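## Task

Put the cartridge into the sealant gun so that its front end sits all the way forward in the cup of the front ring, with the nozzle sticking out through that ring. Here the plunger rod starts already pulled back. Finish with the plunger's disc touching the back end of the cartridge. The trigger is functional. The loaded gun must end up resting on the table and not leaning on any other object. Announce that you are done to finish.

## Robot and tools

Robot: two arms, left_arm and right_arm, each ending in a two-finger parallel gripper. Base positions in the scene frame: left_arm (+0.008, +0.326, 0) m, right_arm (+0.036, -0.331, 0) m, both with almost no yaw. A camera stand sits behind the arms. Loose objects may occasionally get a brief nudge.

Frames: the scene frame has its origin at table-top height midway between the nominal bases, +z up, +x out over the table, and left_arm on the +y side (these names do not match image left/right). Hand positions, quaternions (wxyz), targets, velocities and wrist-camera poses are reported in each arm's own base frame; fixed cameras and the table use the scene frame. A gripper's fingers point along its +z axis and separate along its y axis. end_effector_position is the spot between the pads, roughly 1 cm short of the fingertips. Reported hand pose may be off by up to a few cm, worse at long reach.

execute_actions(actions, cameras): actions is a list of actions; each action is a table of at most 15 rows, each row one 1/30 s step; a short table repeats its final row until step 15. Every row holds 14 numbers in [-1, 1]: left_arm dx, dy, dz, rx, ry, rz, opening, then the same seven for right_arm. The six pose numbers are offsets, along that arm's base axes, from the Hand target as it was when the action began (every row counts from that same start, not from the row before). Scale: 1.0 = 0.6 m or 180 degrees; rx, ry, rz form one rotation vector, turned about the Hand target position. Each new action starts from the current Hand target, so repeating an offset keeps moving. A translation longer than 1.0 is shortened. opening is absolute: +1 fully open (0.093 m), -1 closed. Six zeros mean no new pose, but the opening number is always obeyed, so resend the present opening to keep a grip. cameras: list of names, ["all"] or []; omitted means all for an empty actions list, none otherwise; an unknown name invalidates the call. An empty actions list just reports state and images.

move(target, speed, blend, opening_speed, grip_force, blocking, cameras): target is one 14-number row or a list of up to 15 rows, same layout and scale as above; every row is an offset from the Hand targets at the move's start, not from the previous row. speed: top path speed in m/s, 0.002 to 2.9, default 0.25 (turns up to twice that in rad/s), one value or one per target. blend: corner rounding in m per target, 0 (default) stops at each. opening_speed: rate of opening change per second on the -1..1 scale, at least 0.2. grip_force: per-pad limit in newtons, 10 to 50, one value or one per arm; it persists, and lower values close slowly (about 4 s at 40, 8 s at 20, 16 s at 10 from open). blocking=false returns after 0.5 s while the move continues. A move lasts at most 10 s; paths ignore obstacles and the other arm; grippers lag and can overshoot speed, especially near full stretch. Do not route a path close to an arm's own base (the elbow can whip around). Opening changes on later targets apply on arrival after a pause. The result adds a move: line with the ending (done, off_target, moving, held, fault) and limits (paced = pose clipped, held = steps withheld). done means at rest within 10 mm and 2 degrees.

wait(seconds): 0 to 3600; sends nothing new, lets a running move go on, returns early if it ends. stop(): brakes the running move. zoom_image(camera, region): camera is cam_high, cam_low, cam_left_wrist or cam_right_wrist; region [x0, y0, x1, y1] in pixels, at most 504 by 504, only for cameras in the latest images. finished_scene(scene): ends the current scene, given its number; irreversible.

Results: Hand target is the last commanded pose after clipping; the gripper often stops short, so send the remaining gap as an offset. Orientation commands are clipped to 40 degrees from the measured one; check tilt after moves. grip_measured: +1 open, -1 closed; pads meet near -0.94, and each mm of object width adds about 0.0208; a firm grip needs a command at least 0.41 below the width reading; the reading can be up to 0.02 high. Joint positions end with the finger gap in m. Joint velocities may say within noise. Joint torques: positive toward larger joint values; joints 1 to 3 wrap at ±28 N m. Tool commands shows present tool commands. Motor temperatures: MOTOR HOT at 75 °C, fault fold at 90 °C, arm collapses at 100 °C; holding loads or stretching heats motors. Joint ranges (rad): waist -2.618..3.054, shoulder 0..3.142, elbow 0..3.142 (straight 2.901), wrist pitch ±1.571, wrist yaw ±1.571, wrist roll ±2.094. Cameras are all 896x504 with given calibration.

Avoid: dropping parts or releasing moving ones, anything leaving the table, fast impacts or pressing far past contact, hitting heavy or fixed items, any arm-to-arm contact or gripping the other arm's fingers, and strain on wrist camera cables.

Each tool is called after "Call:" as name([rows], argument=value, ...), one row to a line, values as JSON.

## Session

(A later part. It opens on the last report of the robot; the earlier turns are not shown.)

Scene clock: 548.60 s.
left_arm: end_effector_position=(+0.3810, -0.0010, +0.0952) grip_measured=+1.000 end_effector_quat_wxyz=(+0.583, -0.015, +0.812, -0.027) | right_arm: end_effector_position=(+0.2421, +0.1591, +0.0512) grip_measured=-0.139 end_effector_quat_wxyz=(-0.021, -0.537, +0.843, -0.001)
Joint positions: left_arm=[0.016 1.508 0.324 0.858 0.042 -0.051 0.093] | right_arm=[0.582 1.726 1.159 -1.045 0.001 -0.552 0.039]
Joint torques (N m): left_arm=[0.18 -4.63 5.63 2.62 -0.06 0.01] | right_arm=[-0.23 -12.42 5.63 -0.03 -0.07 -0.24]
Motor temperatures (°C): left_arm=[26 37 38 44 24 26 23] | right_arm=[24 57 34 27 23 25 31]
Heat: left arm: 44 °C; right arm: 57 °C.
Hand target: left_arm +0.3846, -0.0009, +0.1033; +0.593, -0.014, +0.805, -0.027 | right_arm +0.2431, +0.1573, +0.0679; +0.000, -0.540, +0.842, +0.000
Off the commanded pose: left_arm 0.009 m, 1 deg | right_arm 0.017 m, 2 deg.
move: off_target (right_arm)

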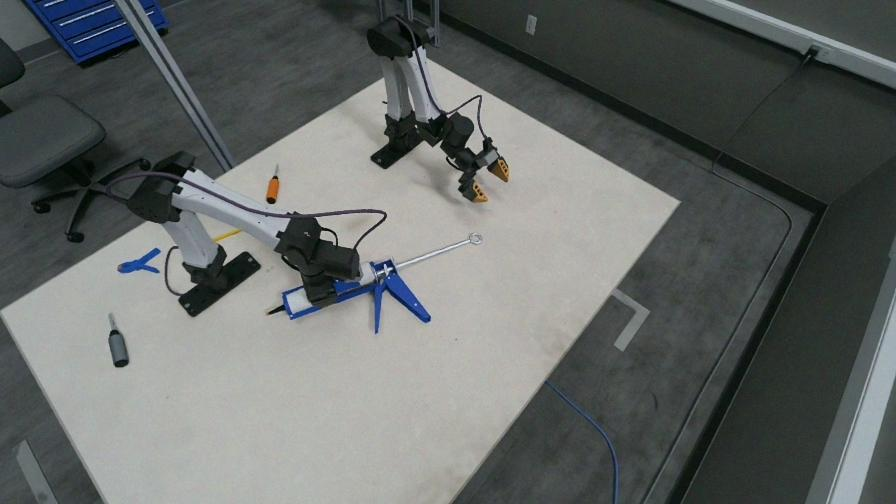

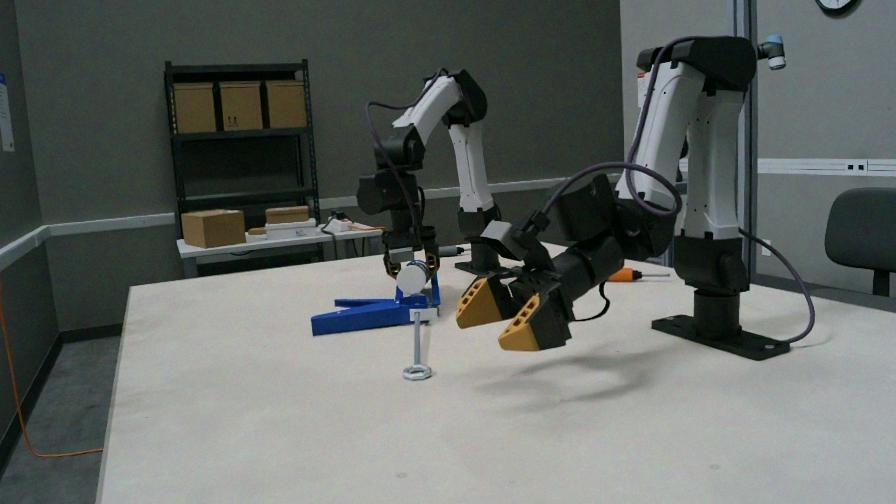

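Call:
move([
  [0,0,0,0,0,0,1, -0.006,-0.001,0.004,0,0,0.008,-0.6],
  [0,0,0,0,0,0,1, -0.006,-0.001,-0.025,-0.0205,0.0087,0.008,-0.6],
], speed=0.05, cameras=["cam_high","cam_low"])

Call:
zoom_image(camera="cam_low", region=[360, 220, 460, 320])

Call:
zoom_image(camera="cam_high", region=[260, 230, 360, 330])

Scene clock: 593.03 s.
left_arm: end_effector_position=(+0.3810, -0.0010, +0.0952) grip_measured=+1.000 end_effector_quat_wxyz=(+0.583, -0.015, +0.812, -0.027) | right_arm: end_effector_position=(+0.2403, +0.1564, +0.0488) grip_measured=-0.139 end_effector_quat_wxyz=(-0.026, -0.552, +0.833, -0.017)
Joint positions: left_arm=[0.016 1.508 0.324 0.858 0.042 -0.051 0.093] | right_arm=[0.596 1.728 1.15 -1.046 0.032 -0.573 0.039]
Joint torques (N m): left_arm=[0.05 -4.72 5.6 2.65 -0.02 0.02] | right_arm=[0.84 -7.99 6.58 -0.09 0.06 0.05]
Motor temperatures (°C): left_arm=[26 37 38 45 24 26 23] | right_arm=[24 63 36 26 23 25 31]
Heat: left arm: 45 °C; right arm: 63 °C.
Hand target: left_arm +0.3846, -0.0009, +0.1033; +0.593, -0.014, +0.805, -0.027 | right_arm +0.2395, +0.1567, +0.0529; -0.029, -0.550, +0.834, -0.020
Off the commanded pose: left_arm 0.009 m, 1 deg | right_arm 0.004 m, 1 deg.
move: done

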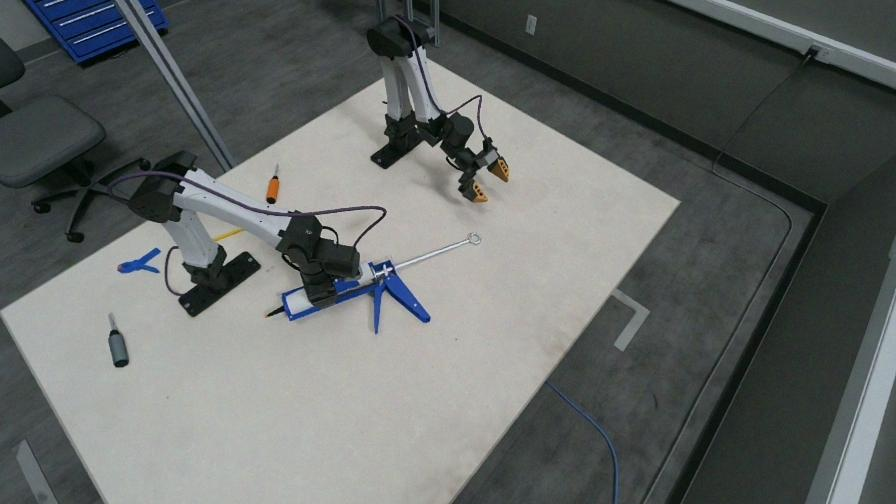

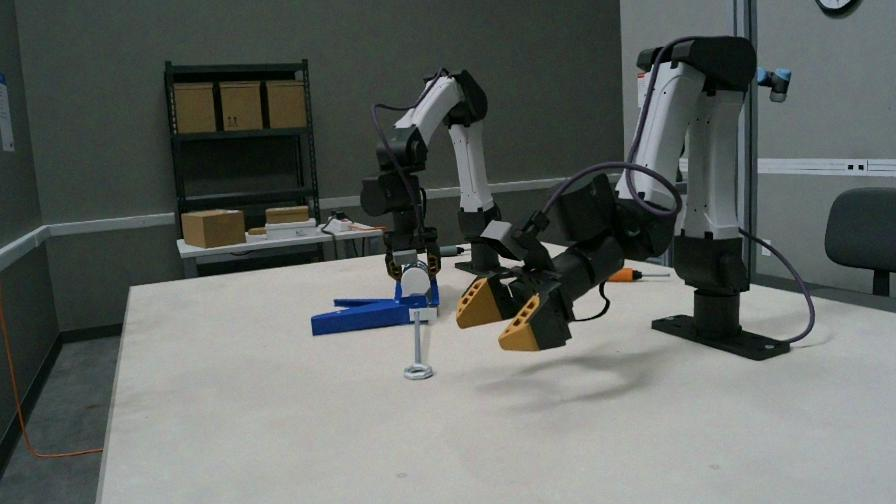

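Scaled by 5.040 from the camera's image (finer frame: 1280x720).

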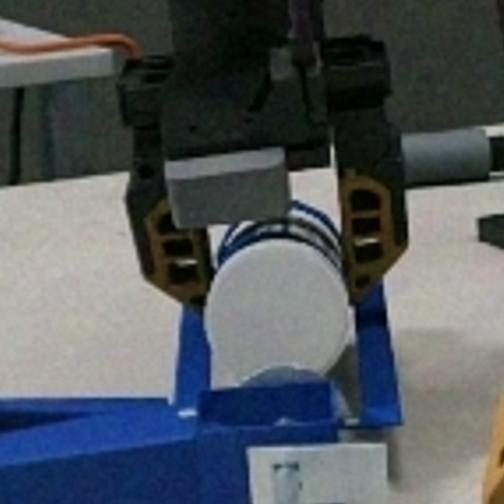

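Scaled by 5.040 from the camera's image (finer frame: 1280x720).

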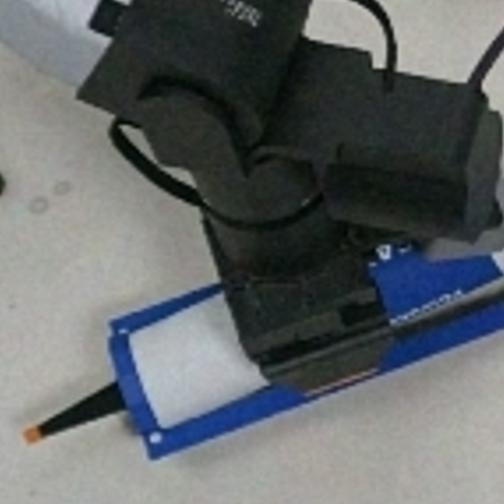

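Call:
move(target=[0,0,0,0,0,0,1, -0.002,-0.003,-0.016,-0.0204,0.0087,0,-0.6], speed=0.05, cameras=["cam_high","cam_low"])

Call:
zoom_image(camera="cam_low", region=[360, 220, 460, 320])

Scene clock: 604.73 s.
left_arm: end_effector_position=(+0.3810, -0.0010, +0.0952) grip_measured=+1.000 end_effector_quat_wxyz=(+0.583, -0.015, +0.812, -0.027) | right_arm: end_effector_position=(+0.2383, +0.1541, +0.0407) grip_measured=-0.139 end_effector_quat_wxyz=(-0.049, -0.553, +0.831, -0.035)
Joint positions: left_arm=[0.016 1.508 0.324 0.858 0.042 -0.051 0.093] | right_arm=[0.614 1.77 1.161 -1.062 0.067 -0.556 0.039]
Joint torques (N m): left_arm=[0.16 -4.64 5.59 2.6 -0.05 0.03] | right_arm=[0.92 -6.74 7.56 -0.28 0.07 0.07]
Motor temperatures (°C): left_arm=[26 37 38 45 24 26 23] | right_arm=[24 59 36 26 23 25 32]
Heat: left arm: 45 °C; right arm: 59 °C.
Hand target: left_arm +0.3846, -0.0009, +0.1033; +0.593, -0.014, +0.805, -0.027 | right_arm +0.2384, +0.1550, +0.0434; -0.058, -0.549, +0.833, -0.039
Off the commanded pose: left_arm 0.009 m, 1 deg | right_arm 0.003 m, 1 deg.
move: done

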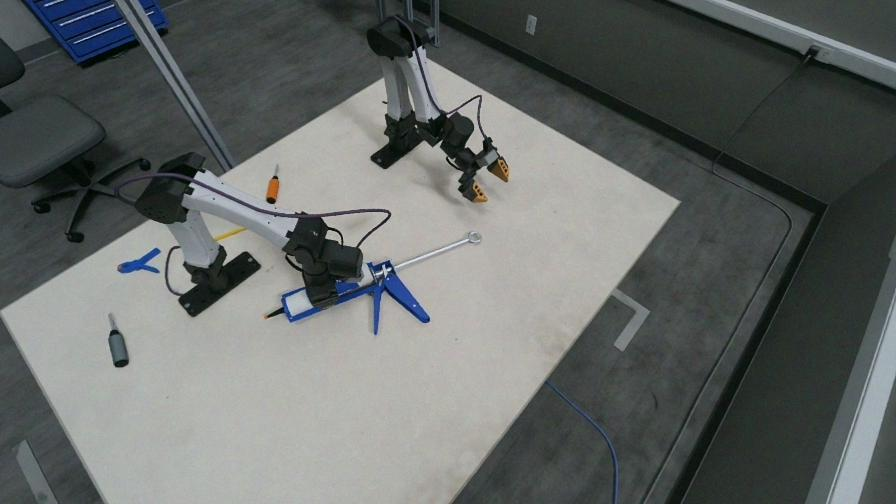

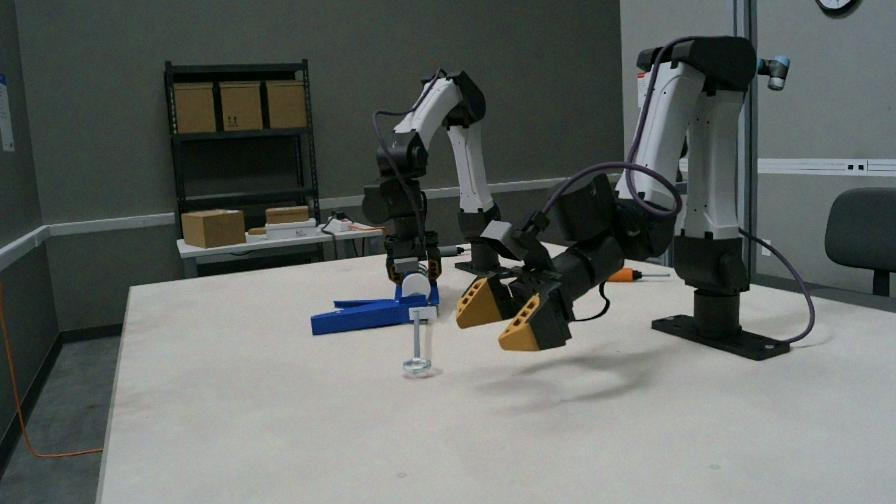

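Scaled by 5.040 from the camera's image (finer frame: 1280x720).

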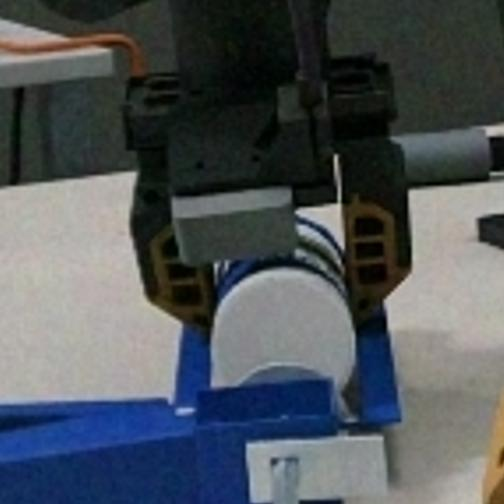

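Call:
zoom_image(camera="cam_high", region=[260, 230, 360, 330])

Scaled by 5.040 from the camera's image (finer frame: 1280x720).

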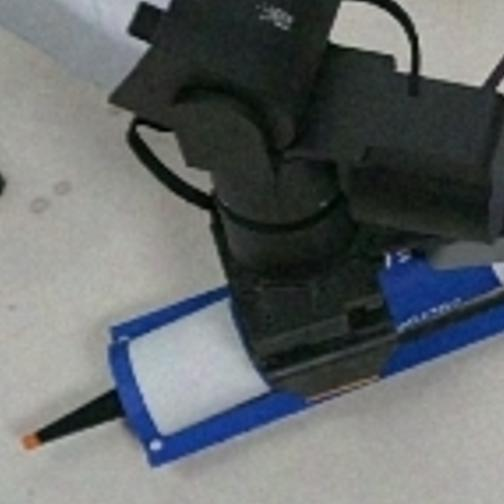

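Call:
move(target=[0,0,0,0,0,0,1, -0.0025,-0.006,-0.009,-0.0256,0.0108,0,-0.6], speed=0.04, cameras=["cam_high","cam_low"])

Call:
zoom_image(camera="cam_low", region=[350, 220, 480, 390])

Call:
zoom_image(camera="cam_high", region=[260, 230, 360, 330])

Scene clock: 632.13 s.
left_arm: end_effector_position=(+0.3810, -0.0010, +0.0952) grip_measured=+1.000 end_effector_quat_wxyz=(+0.583, -0.015, +0.812, -0.027) | right_arm: end_effector_position=(+0.2386, +0.1542, +0.0411) grip_measured=-0.139 end_effector_quat_wxyz=(-0.074, -0.551, +0.829, -0.053)
Joint positions: left_arm=[0.016 1.508 0.324 0.858 0.042 -0.051 0.093] | right_arm=[0.632 1.818 1.215 -1.12 0.098 -0.534 0.039]
Joint torques (N m): left_arm=[0.1 -4.72 5.39 2.59 -0.03 0.04] | right_arm=[0.83 -5.82 6.74 -0.36 0.25 0.08]
Motor temperatures (°C): left_arm=[26 37 38 45 24 26 23] | right_arm=[24 54 36 26 23 25 32]
Heat: left arm: 45 °C; right arm: 54 °C.
Hand target: left_arm +0.3846, -0.0009, +0.1033; +0.593, -0.014, +0.805, -0.027 | right_arm +0.2369, +0.1513, +0.0379; -0.094, -0.547, +0.829, -0.063
Off the commanded pose: left_arm 0.009 m, 1 deg | right_arm 0.005 m, 3 deg.
move: off_target (right_arm)

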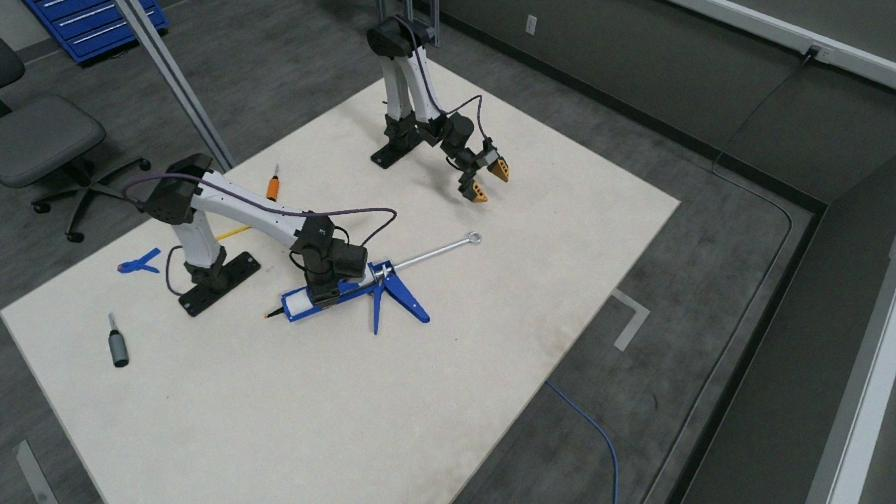

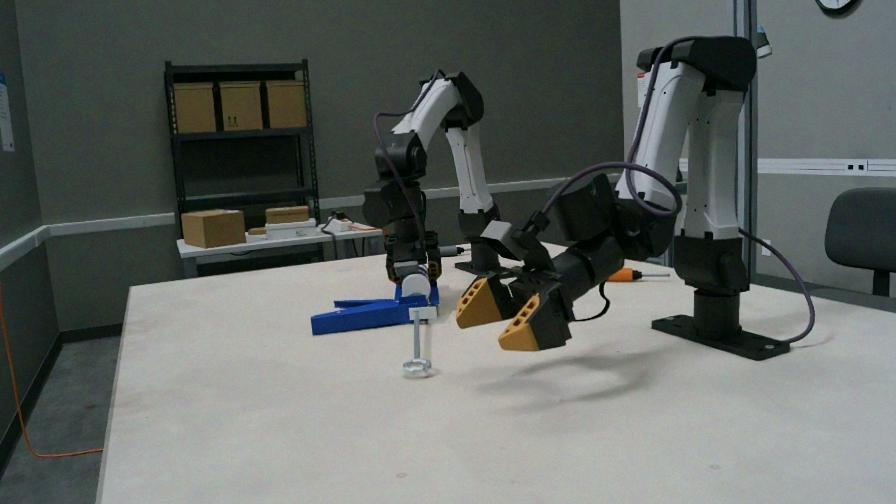

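Scaled by 2.965 from the camera's image (finer frame: 1280x720).

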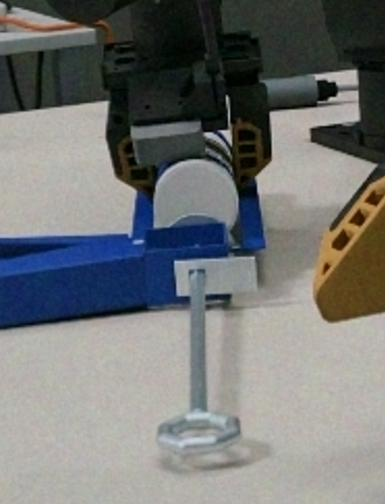

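Scaled by 5.040 from the camera's image (finer frame: 1280x720).

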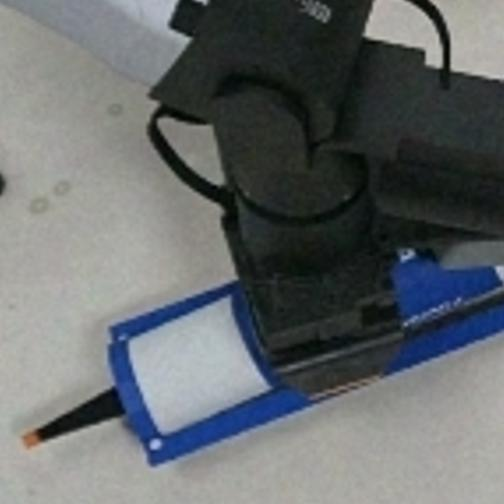

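Call:
move(target=[0,0,0,0,0,0,1, 0,0,0.008,-0.0368,0.0156,0,-0.6], speed=0.04, cameras=["cam_high","cam_low"])

Call:
zoom_image(camera="cam_low", region=[350, 220, 480, 390])

Call:
zoom_image(camera="cam_high", region=[260, 230, 360, 330])

Scene clock: 654.20 s.
left_arm: end_effector_position=(+0.3810, -0.0010, +0.0952) grip_measured=+1.000 end_effector_quat_wxyz=(+0.583, -0.015, +0.812, -0.027) | right_arm: end_effector_position=(+0.2512, +0.1694, +0.0449) grip_measured=-0.139 end_effector_quat_wxyz=(-0.086, -0.547, +0.830, -0.069)
Joint positions: left_arm=[0.016 1.508 0.324 0.858 0.042 -0.051 0.093] | right_arm=[0.662 1.909 1.343 -1.189 0.123 -0.492 0.039]
Joint torques (N m): left_arm=[0.1 -4.63 5.63 2.62 -0.04 0.02] | right_arm=[0.99 -6.6 6.04 -1.2 0.58 0.11]
Heat: left arm: 45 °C; right arm: 50 °C.
Hand target: left_arm +0.3846, -0.0009, +0.1033; +0.593, -0.014, +0.805, -0.027 | right_arm +0.2369, +0.1513, +0.0427; -0.146, -0.542, +0.822, -0.098
Off the commanded pose: left_arm 0.009 m, 1 deg | right_arm 0.023 m, 8 deg.
move: off_target (right_arm)

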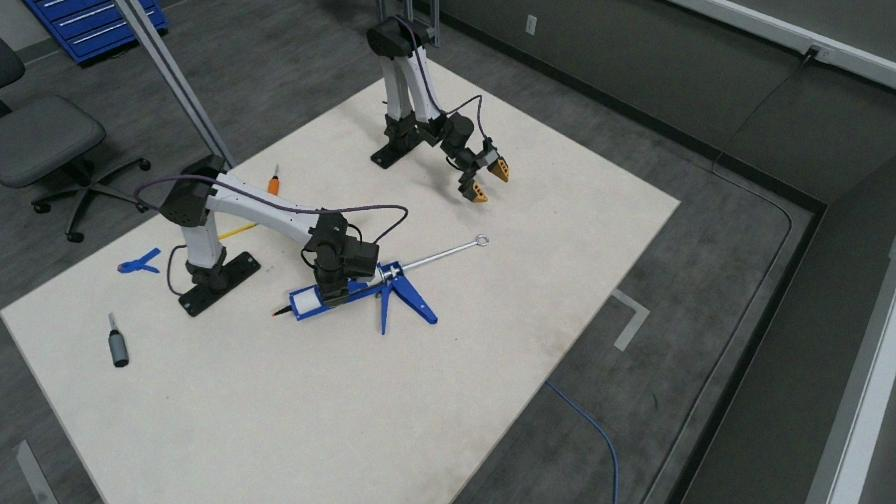

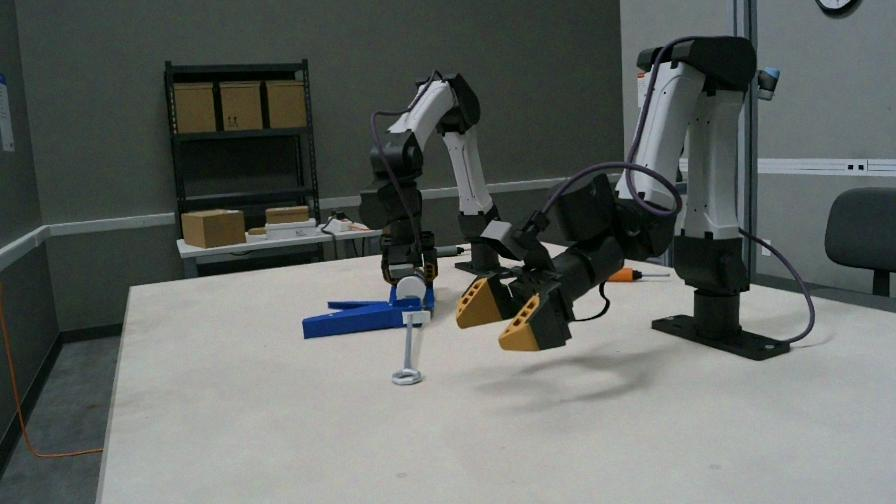

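Scaled by 2.965 from the camera's image (finer frame: 1280x720).

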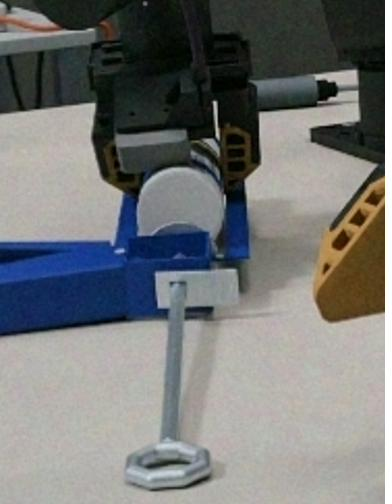

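Scaled by 5.040 from the camera's image (finer frame: 1280x720).

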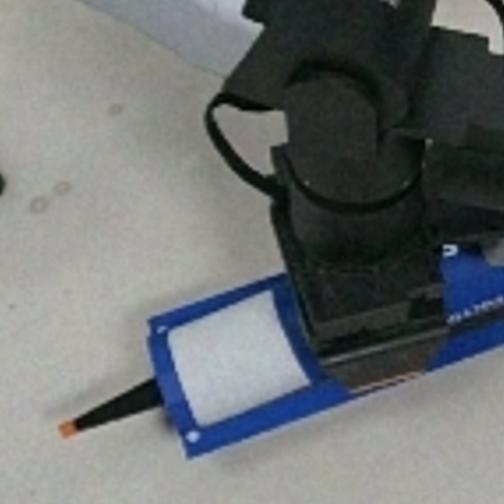

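Call:
move(target=[0,0,0,0,0,0,1, 0.019,0.022,-0.005,0.0368,-0.0156,0,-0.6], speed=0.04, cameras=["cam_low"])

Call:
zoom_image(camera="cam_low", region=[350, 220, 480, 390])

Scene clock: 690.23 s.
left_arm: end_effector_position=(+0.3810, -0.0010, +0.0952) grip_measured=+1.000 end_effector_quat_wxyz=(+0.583, -0.015, +0.812, -0.027) | right_arm: end_effector_position=(+0.2525, +0.1705, +0.0437) grip_measured=-0.139 end_effector_quat_wxyz=(-0.082, -0.546, +0.831, -0.063)
Joint positions: left_arm=[0.016 1.508 0.324 0.858 0.042 -0.051 0.093] | right_arm=[0.656 1.907 1.339 -1.176 0.113 -0.496 0.039]
Joint torques (N m): left_arm=[0.17 -4.67 5.55 2.6 -0.02 0.03] | right_arm=[-0.32 -9.03 3.15 -0.14 0.03 -0.17]
Motor temperatures (°C): left_arm=[26 36 38 45 24 26 23] | right_arm=[24 49 38 27 23 25 32]
Heat: left arm: 45 °C; right arm: 49 °C.
Hand target: left_arm +0.3846, -0.0009, +0.1033; +0.593, -0.014, +0.805, -0.027 | right_arm +0.2483, +0.1646, +0.0398; -0.094, -0.547, +0.829, -0.063
Off the commanded pose: left_arm 0.009 m, 1 deg | right_arm 0.008 m, 1 deg.
move: done

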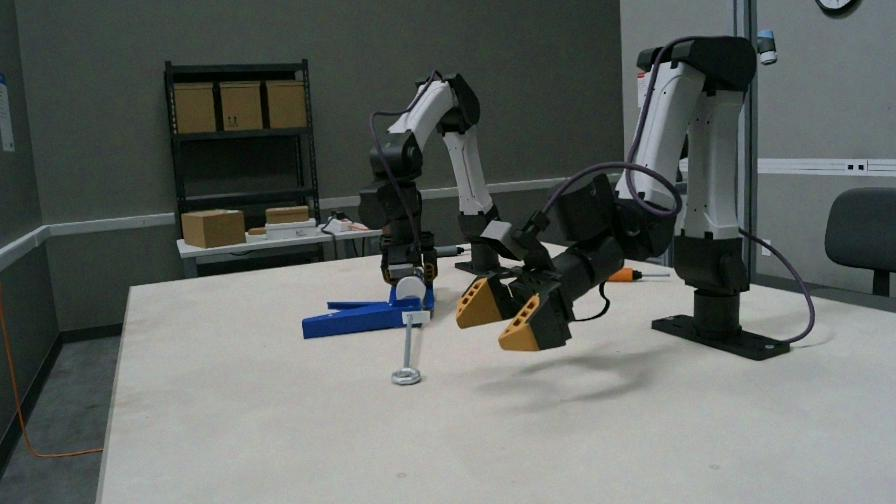

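Scaled by 2.965 from the camera's image (finer frame: 1280x720).

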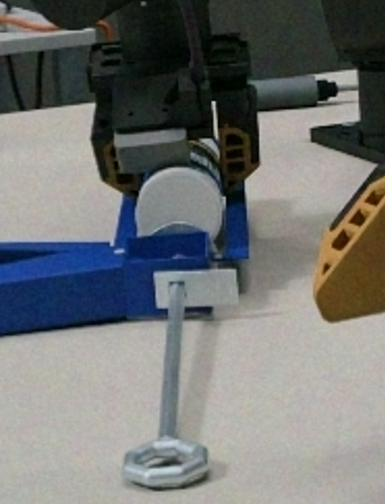

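Call:
move(target=[0,0,0,0,0,0,1, 0,0,0,0,0,0,-0.05], opening_speed=0.2, cameras=["cam_low"])

Call:
zoom_image(camera="cam_low", region=[350, 220, 480, 390])

Scene clock: 697.00 s.
left_arm: end_effector_position=(+0.3810, -0.0010, +0.0952) grip_measured=+1.000 end_effector_quat_wxyz=(+0.583, -0.015, +0.812, -0.027) | right_arm: end_effector_position=(+0.2533, +0.1716, +0.0435) grip_measured=-0.042 end_effector_quat_wxyz=(-0.079, -0.547, +0.831, -0.062)
Joint positions: left_arm=[0.016 1.508 0.324 0.858 0.042 -0.051 0.093] | right_arm=[0.656 1.907 1.339 -1.171 0.111 -0.497 0.043]
Joint torques (N m): left_arm=[0.16 -4.59 5.56 2.62 -0.03 0.06] | right_arm=[-0.16 -9.14 3.02 -0.19 0.06 -0.14]
Heat: left arm: 45 °C; right arm: 49 °C.
Hand target: left_arm +0.3846, -0.0009, +0.1033; +0.593, -0.014, +0.805, -0.027 | right_arm +0.2483, +0.1646, +0.0398; -0.094, -0.547, +0.829, -0.063
Off the commanded pose: left_arm 0.009 m, 1 deg | right_arm 0.009 m, 2 deg.
move: done

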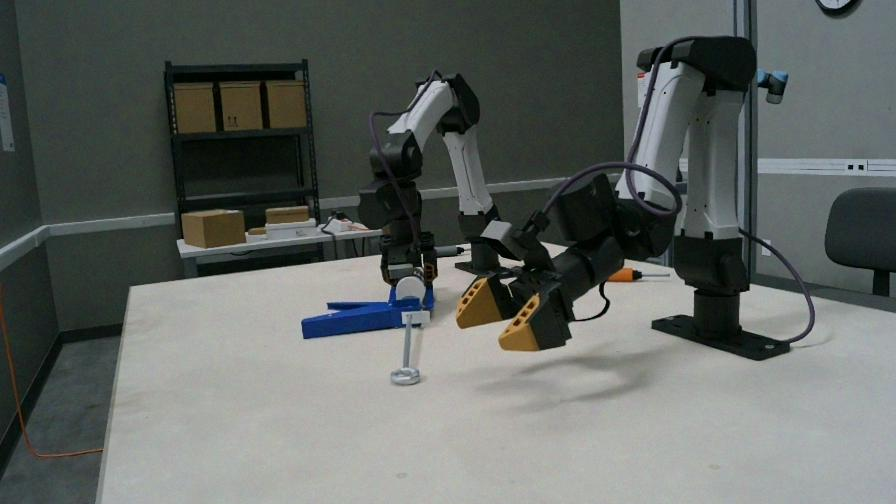

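Scaled by 2.965 from the camera's image (finer frame: 1280x720).

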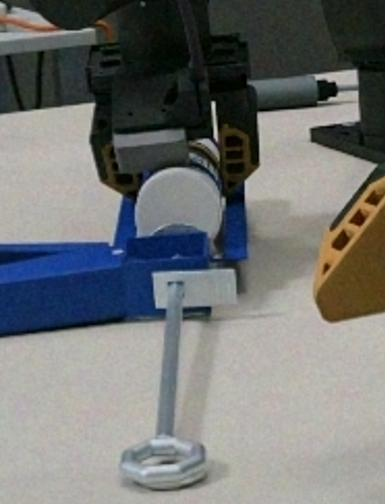

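Call:
move(target=[0,0,0,0,0,0,1, 0,0,0,0,0,0,0.05], opening_speed=0.2, cameras=["cam_low","cam_right_wrist"])

Call:
zoom_image(camera="cam_low", region=[350, 220, 480, 390])

Scene clock: 701.43 s.
left_arm: end_effector_position=(+0.3810, -0.0010, +0.0952) grip_measured=+1.000 end_effector_quat_wxyz=(+0.583, -0.015, +0.812, -0.027) | right_arm: end_effector_position=(+0.2530, +0.1716, +0.0430) grip_measured=+0.051 end_effector_quat_wxyz=(-0.080, -0.548, +0.830, -0.061)
Joint positions: left_arm=[0.016 1.508 0.324 0.858 0.042 -0.051 0.093] | right_arm=[0.656 1.907 1.337 -1.17 0.109 -0.501 0.048]
Joint torques (N m): left_arm=[0.09 -4.67 5.53 2.61 -0.02 0.03] | right_arm=[-0.16 -9.14 3.48 -0.2 0.07 -0.12]
Heat: left arm: 45 °C; right arm: 49 °C.
Hand target: left_arm +0.3846, -0.0009, +0.1033; +0.593, -0.014, +0.805, -0.027 | right_arm +0.2483, +0.1646, +0.0398; -0.094, -0.547, +0.829, -0.063
Off the commanded pose: left_arm 0.009 m, 1 deg | right_arm 0.009 m, 2 deg.
move: done
cam_right_wrist: T_world_to_cam=[[0.91878, -0.39449, -0.0148, -0.16325], [-0.3131, -0.75103, 0.5813, 0.22326], [-0.24043, -0.52946, -0.81355, 0.27221]] pos_world=[0.28534, 0.2474, 0.08926]

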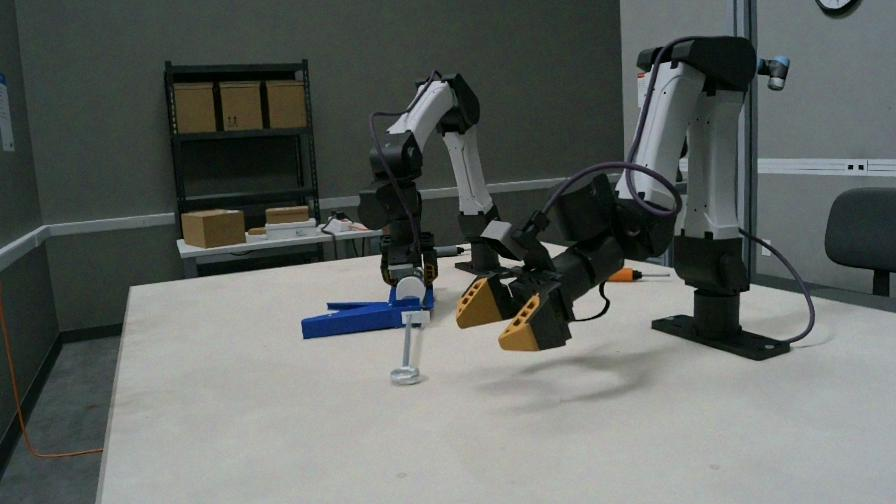

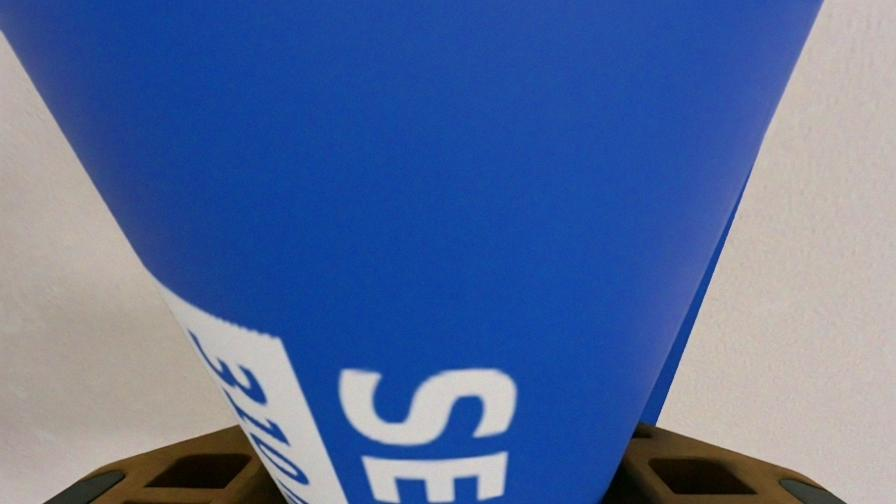

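Scaled by 2.965 from the camera's image (finer frame: 1280x720).

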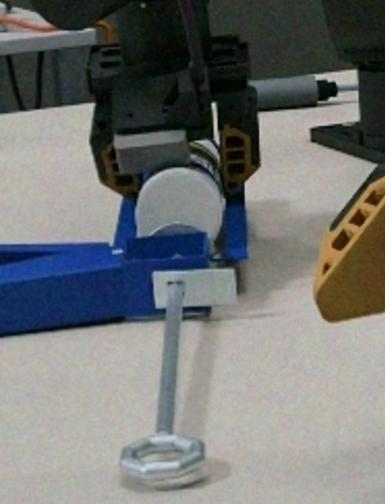

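Call:
move(target=[0,0,0,0,0,0,1, 0,0,0,0,0,0,0.5], opening_speed=0.4)

Call:
move(target=[0,0,0,0,0,0,1, 0.015,0.02,0.15,0.03,-0.0125,0,0.5], speed=0.12, cameras=["cam_low","cam_right_wrist","cam_high"])

Scene clock: 709.03 s.
left_arm: end_effector_position=(+0.3810, -0.0010, +0.0952) grip_measured=+1.000 end_effector_quat_wxyz=(+0.583, -0.015, +0.812, -0.027) | right_arm: end_effector_position=(+0.2476, +0.1691, +0.0416) grip_measured=+0.498 end_effector_quat_wxyz=(-0.091, -0.548, +0.829, -0.058)
Joint positions: left_arm=[0.016 1.508 0.324 0.858 0.042 -0.051 0.093] | right_arm=[0.656 1.907 1.328 -1.181 0.102 -0.502 0.069]
Joint torques (N m): left_arm=[0.06 -4.67 5.6 2.61 -0.03 0.07] | right_arm=[-0.29 -9.09 4.04 -0.12 0.14 -0.15]
Heat: left arm: 45 °C; right arm: 49 °C.
Hand target: left_arm +0.3846, -0.0009, +0.1033; +0.593, -0.014, +0.805, -0.027 | right_arm +0.2482, +0.1645, +0.0397; -0.094, -0.547, +0.829, -0.063
Off the commanded pose: left_arm 0.009 m, 1 deg | right_arm 0.005 m, 1 deg.
move: done

Scene clock: 710.63 s.
left_arm: end_effector_position=(+0.3810, -0.0010, +0.0952) grip_measured=+1.000 end_effector_quat_wxyz=(+0.583, -0.015, +0.812, -0.027) | right_arm: end_effector_position=(+0.2534, +0.1738, +0.1150) grip_measured=+0.498 end_effector_quat_wxyz=(-0.074, -0.548, +0.832, -0.043)
Joint positions: left_arm=[0.016 1.508 0.324 0.858 0.042 -0.051 0.093] | right_arm=[0.643 1.848 1.555 -1.432 0.077 -0.515 0.069]
Joint torques (N m): left_arm=[0.21 -4.78 5.56 2.6 -0.06 0.04] | right_arm=[-0.32 -11.43 7.98 -0.18 -0.15 -0.22]
Heat: left arm: 45 °C; right arm: 50 °C.
Hand target: left_arm +0.3846, -0.0009, +0.1033; +0.593, -0.014, +0.805, -0.027 | right_arm +0.2573, +0.1765, +0.1298; -0.052, -0.549, +0.833, -0.035
Off the commanded pose: left_arm 0.009 m, 1 deg | right_arm 0.015 m, 3 deg.
move: off_target (right_arm)
cam_right_wrist: T_world_to_cam=[[0.91667, -0.39785, -0.03768, -0.15802], [-0.31103, -0.76947, 0.55783, 0.18853], [-0.25093, -0.49963, -0.8291, 0.33129]] pos_world=[0.28663, 0.24772, 0.16355]
Images, in order (width x height): cam_high 896x504, cam_low 896x504, cam_right_wrist 896x504.

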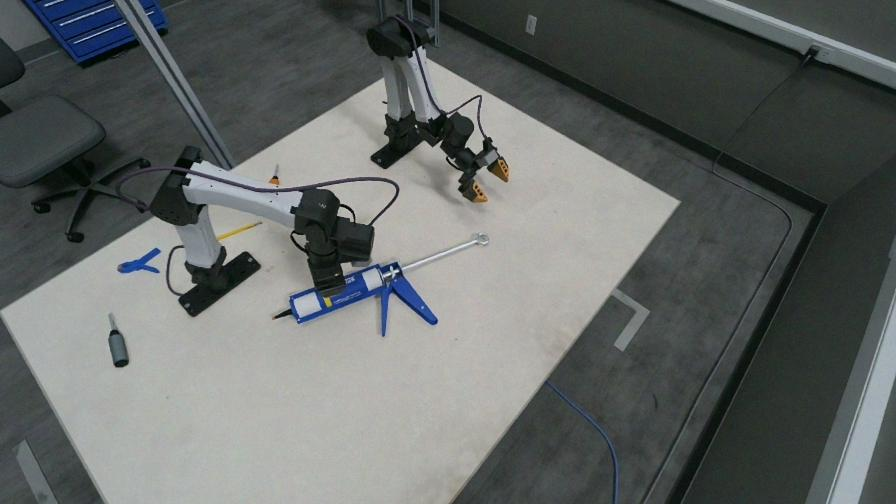

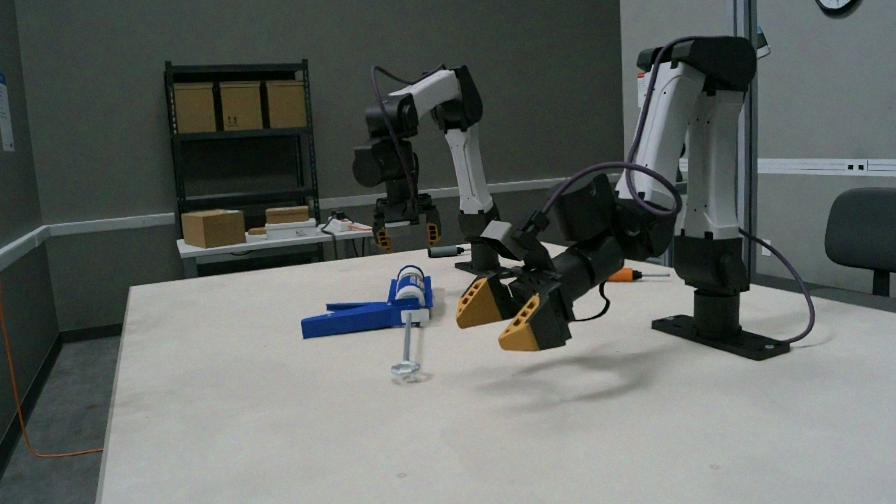

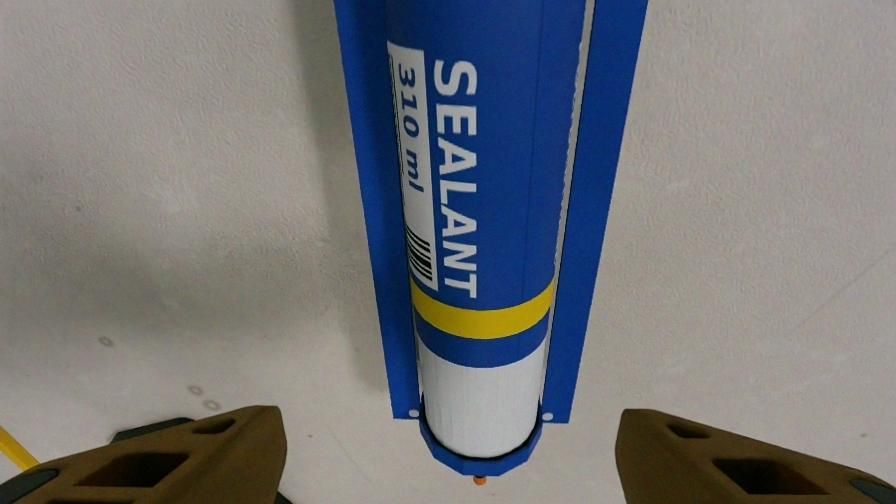

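Call:
zoom_image(camera="cam_high", region=[265, 220, 415, 340])

Call:
zoom_image(camera="cam_low", region=[350, 250, 450, 350])

Scaled by 3.360 from the camera's image (finer frame: 1280x720).

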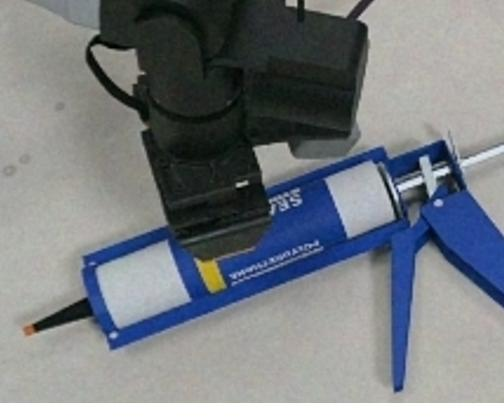

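Scaled by 5.040 from the camera's image (finer frame: 1280x720).

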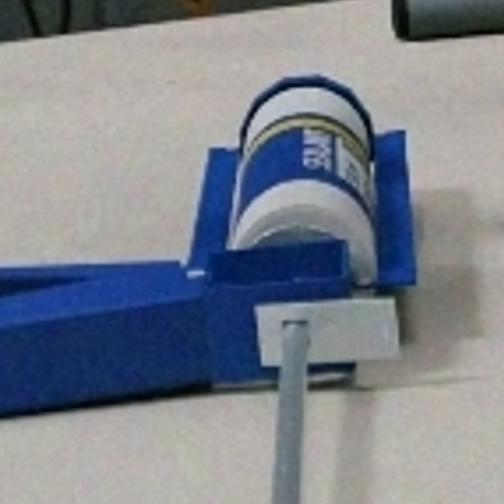

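Call:
move([
  [0,0,0,0,0,0,1, 0.03,0.03,0.1,0,0,-0.1,1],
  [0,0,0,0,0,0,1, 0.2157,0.191,0.08,0.0168,-0.0412,-0.5013,1],
], speed=0.15, blend=[0.02,0], cameras=["cam_low","cam_right_wrist"])

Call:
zoom_image(camera="cam_low", region=[350, 250, 450, 390])

Scene clock: 741.77 s.
left_arm: end_effector_position=(+0.3810, -0.0010, +0.0952) grip_measured=+1.000 end_effector_quat_wxyz=(+0.583, -0.015, +0.812, -0.027) | right_arm: end_effector_position=(+0.3851, +0.2865, +0.1788) grip_measured=+1.000 end_effector_quat_wxyz=(+0.075, +0.199, +0.974, +0.081)
Joint positions: left_arm=[0.016 1.508 0.324 0.858 0.042 -0.051 0.093] | right_arm=[0.641 2.315 2.516 -1.551 0.004 1.043 0.093]
Joint torques (N m): left_arm=[0.21 -4.62 5.49 2.62 -0.02 0.01] | right_arm=[0.75 -11.34 7.95 0.65 0.02 0.06]
Motor temperatures (°C): left_arm=[26 36 38 45 24 26 23] | right_arm=[24 58 38 26 23 25 30]
Heat: left arm: 45 °C; right arm: 58 °C.
Hand target: left_arm +0.3846, -0.0009, +0.1033; +0.593, -0.014, +0.805, -0.027 | right_arm +0.3867, +0.2911, +0.1776; +0.000, +0.204, +0.979, +0.000
Off the commanded pose: left_arm 0.009 m, 1 deg | right_arm 0.005 m, 13 deg.
joint sent to its limit (right arm) — joint 4 (wrist pitch), lower limit. The joint targets are off in orientation, not in position.
move: off_target (right_arm)
cam_right_wrist: T_world_to_cam=[[-0.36673, -0.90534, -0.21417, 0.43977], [-0.90871, 0.29925, 0.29102, 0.25236], [-0.19937, 0.30134, -0.93244, 0.24259]] pos_world=[0.43896, 0.24951, 0.24695]

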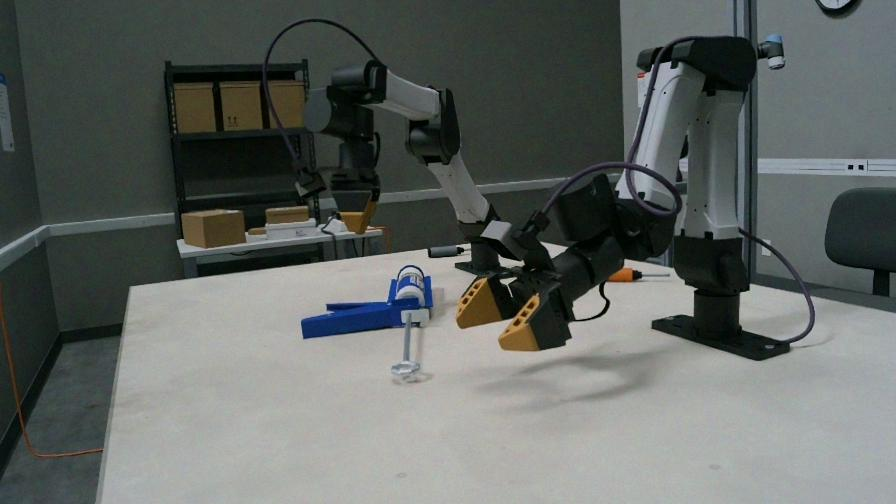

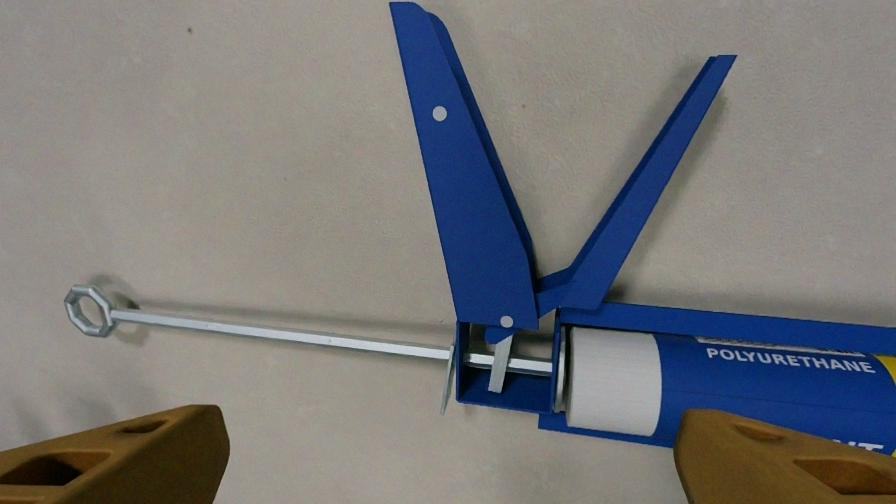

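Scaled by 3.600 from the camera's image (finer frame: 1280x720).

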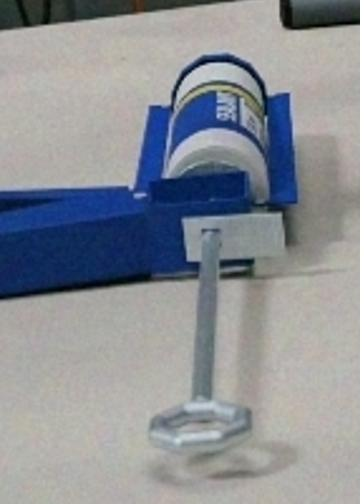

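Call:
zoom_image(camera="cam_right_wrist", region=[430, 280, 700, 460])

Scaled by 1.867 from the camera's image (finer frame: 1280x720).

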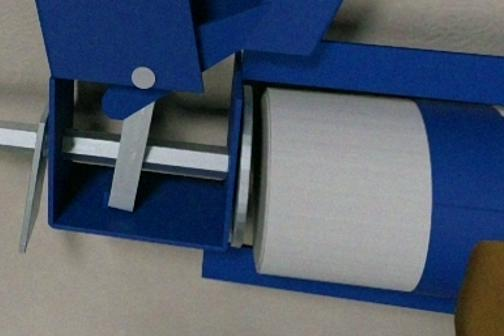

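Call:
move(target=[0,0,0,0,0,0,1, -0.0227,-0.0113,-0.15,0,0,0.002,1], speed=0.12, cameras=["cam_right_wrist"])

Scene clock: 773.30 s.
left_arm: end_effector_position=(+0.3810, -0.0010, +0.0952) grip_measured=+1.000 end_effector_quat_wxyz=(+0.583, -0.015, +0.812, -0.027) | right_arm: end_effector_position=(+0.3732, +0.2788, +0.0950) grip_measured=+1.000 end_effector_quat_wxyz=(+0.002, +0.199, +0.980, -0.001)
Joint positions: left_arm=[0.016 1.508 0.324 0.858 0.042 -0.051 0.093] | right_arm=[0.643 2.419 2.376 -1.526 0.004 1.044 0.093]
Joint torques (N m): left_arm=[0.17 -4.74 5.52 2.59 -0.03 0.03] | right_arm=[0.96 -12.38 5.23 0.38 -0.01 0.09]
Motor temperatures (°C): left_arm=[26 36 38 45 24 26 23] | right_arm=[24 59 41 27 23 25 29]
Heat: left arm: 45 °C; right arm: 59 °C.
Hand target: left_arm +0.3846, -0.0009, +0.1033; +0.593, -0.014, +0.805, -0.027 | right_arm +0.3731, +0.2843, +0.0877; +0.000, +0.201, +0.980, +0.000
Off the commanded pose: left_arm 0.009 m, 1 deg | right_arm 0.009 m, 0 deg.
move: done
cam_right_wrist: T_world_to_cam=[[-0.38699, -0.92166, -0.02794, 0.4048], [-0.84805, 0.34385, 0.4032, 0.2225], [-0.36201, 0.17973, -0.91468, 0.25742]] pos_world=[0.43853, 0.25032, 0.15705]

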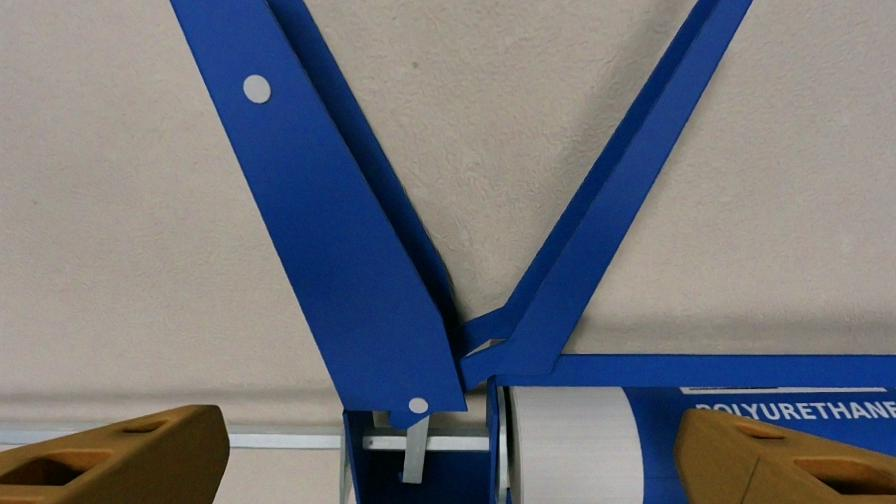

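Call:
move(target=[0,0,0,0,0,0,1, -0.0068,0.0093,-0.045,0,0,0.003,1], speed=0.08, cameras=["cam_right_wrist"])

Scene clock: 794.57 s.
left_arm: end_effector_position=(+0.3810, -0.0010, +0.0952) grip_measured=+1.000 end_effector_quat_wxyz=(+0.583, -0.015, +0.812, -0.027) | right_arm: end_effector_position=(+0.3693, +0.2856, +0.0613) grip_measured=+1.000 end_effector_quat_wxyz=(-0.002, +0.193, +0.981, -0.006)
Joint positions: left_arm=[0.016 1.508 0.324 0.858 0.042 -0.051 0.093] | right_arm=[0.66 2.419 2.241 -1.405 0.004 1.049 0.093]
Joint torques (N m): left_arm=[0.16 -4.6 5.53 2.62 -0.06 0.04] | right_arm=[0.85 -13.91 4.74 0.35 0.02 0.07]
Motor temperatures (°C): left_arm=[26 36 38 45 24 26 23] | right_arm=[24 67 39 26 23 25 29]
Heat: left arm: 45 °C; right arm: 67 °C.
Hand target: left_arm +0.3846, -0.0009, +0.1033; +0.593, -0.014, +0.805, -0.027 | right_arm +0.3690, +0.2898, +0.0606; +0.000, +0.197, +0.981, +0.000
Off the commanded pose: left_arm 0.009 m, 1 deg | right_arm 0.004 m, 1 deg.
move: done
cam_right_wrist: T_world_to_cam=[[-0.37669, -0.92621, -0.01568, 0.40536], [-0.84739, 0.3377, 0.40974, 0.23154], [-0.37421, 0.16764, -0.91207, 0.23175]] pos_world=[0.43562, 0.2584, 0.12285]

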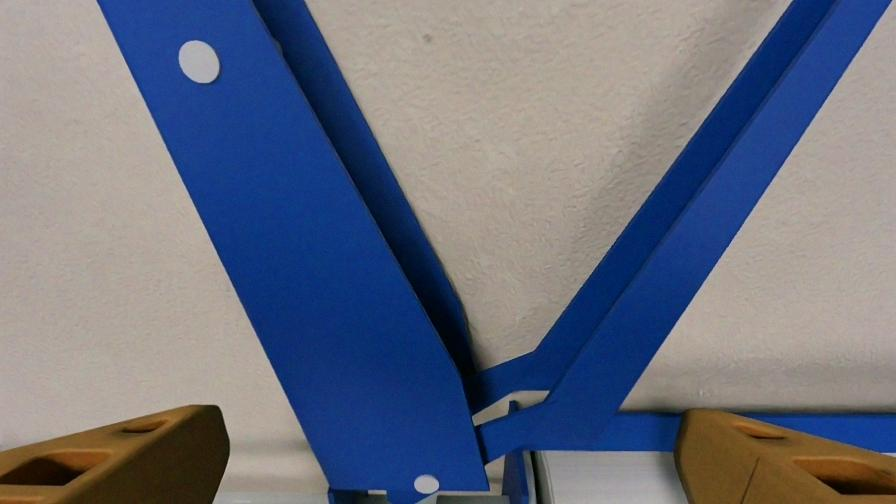

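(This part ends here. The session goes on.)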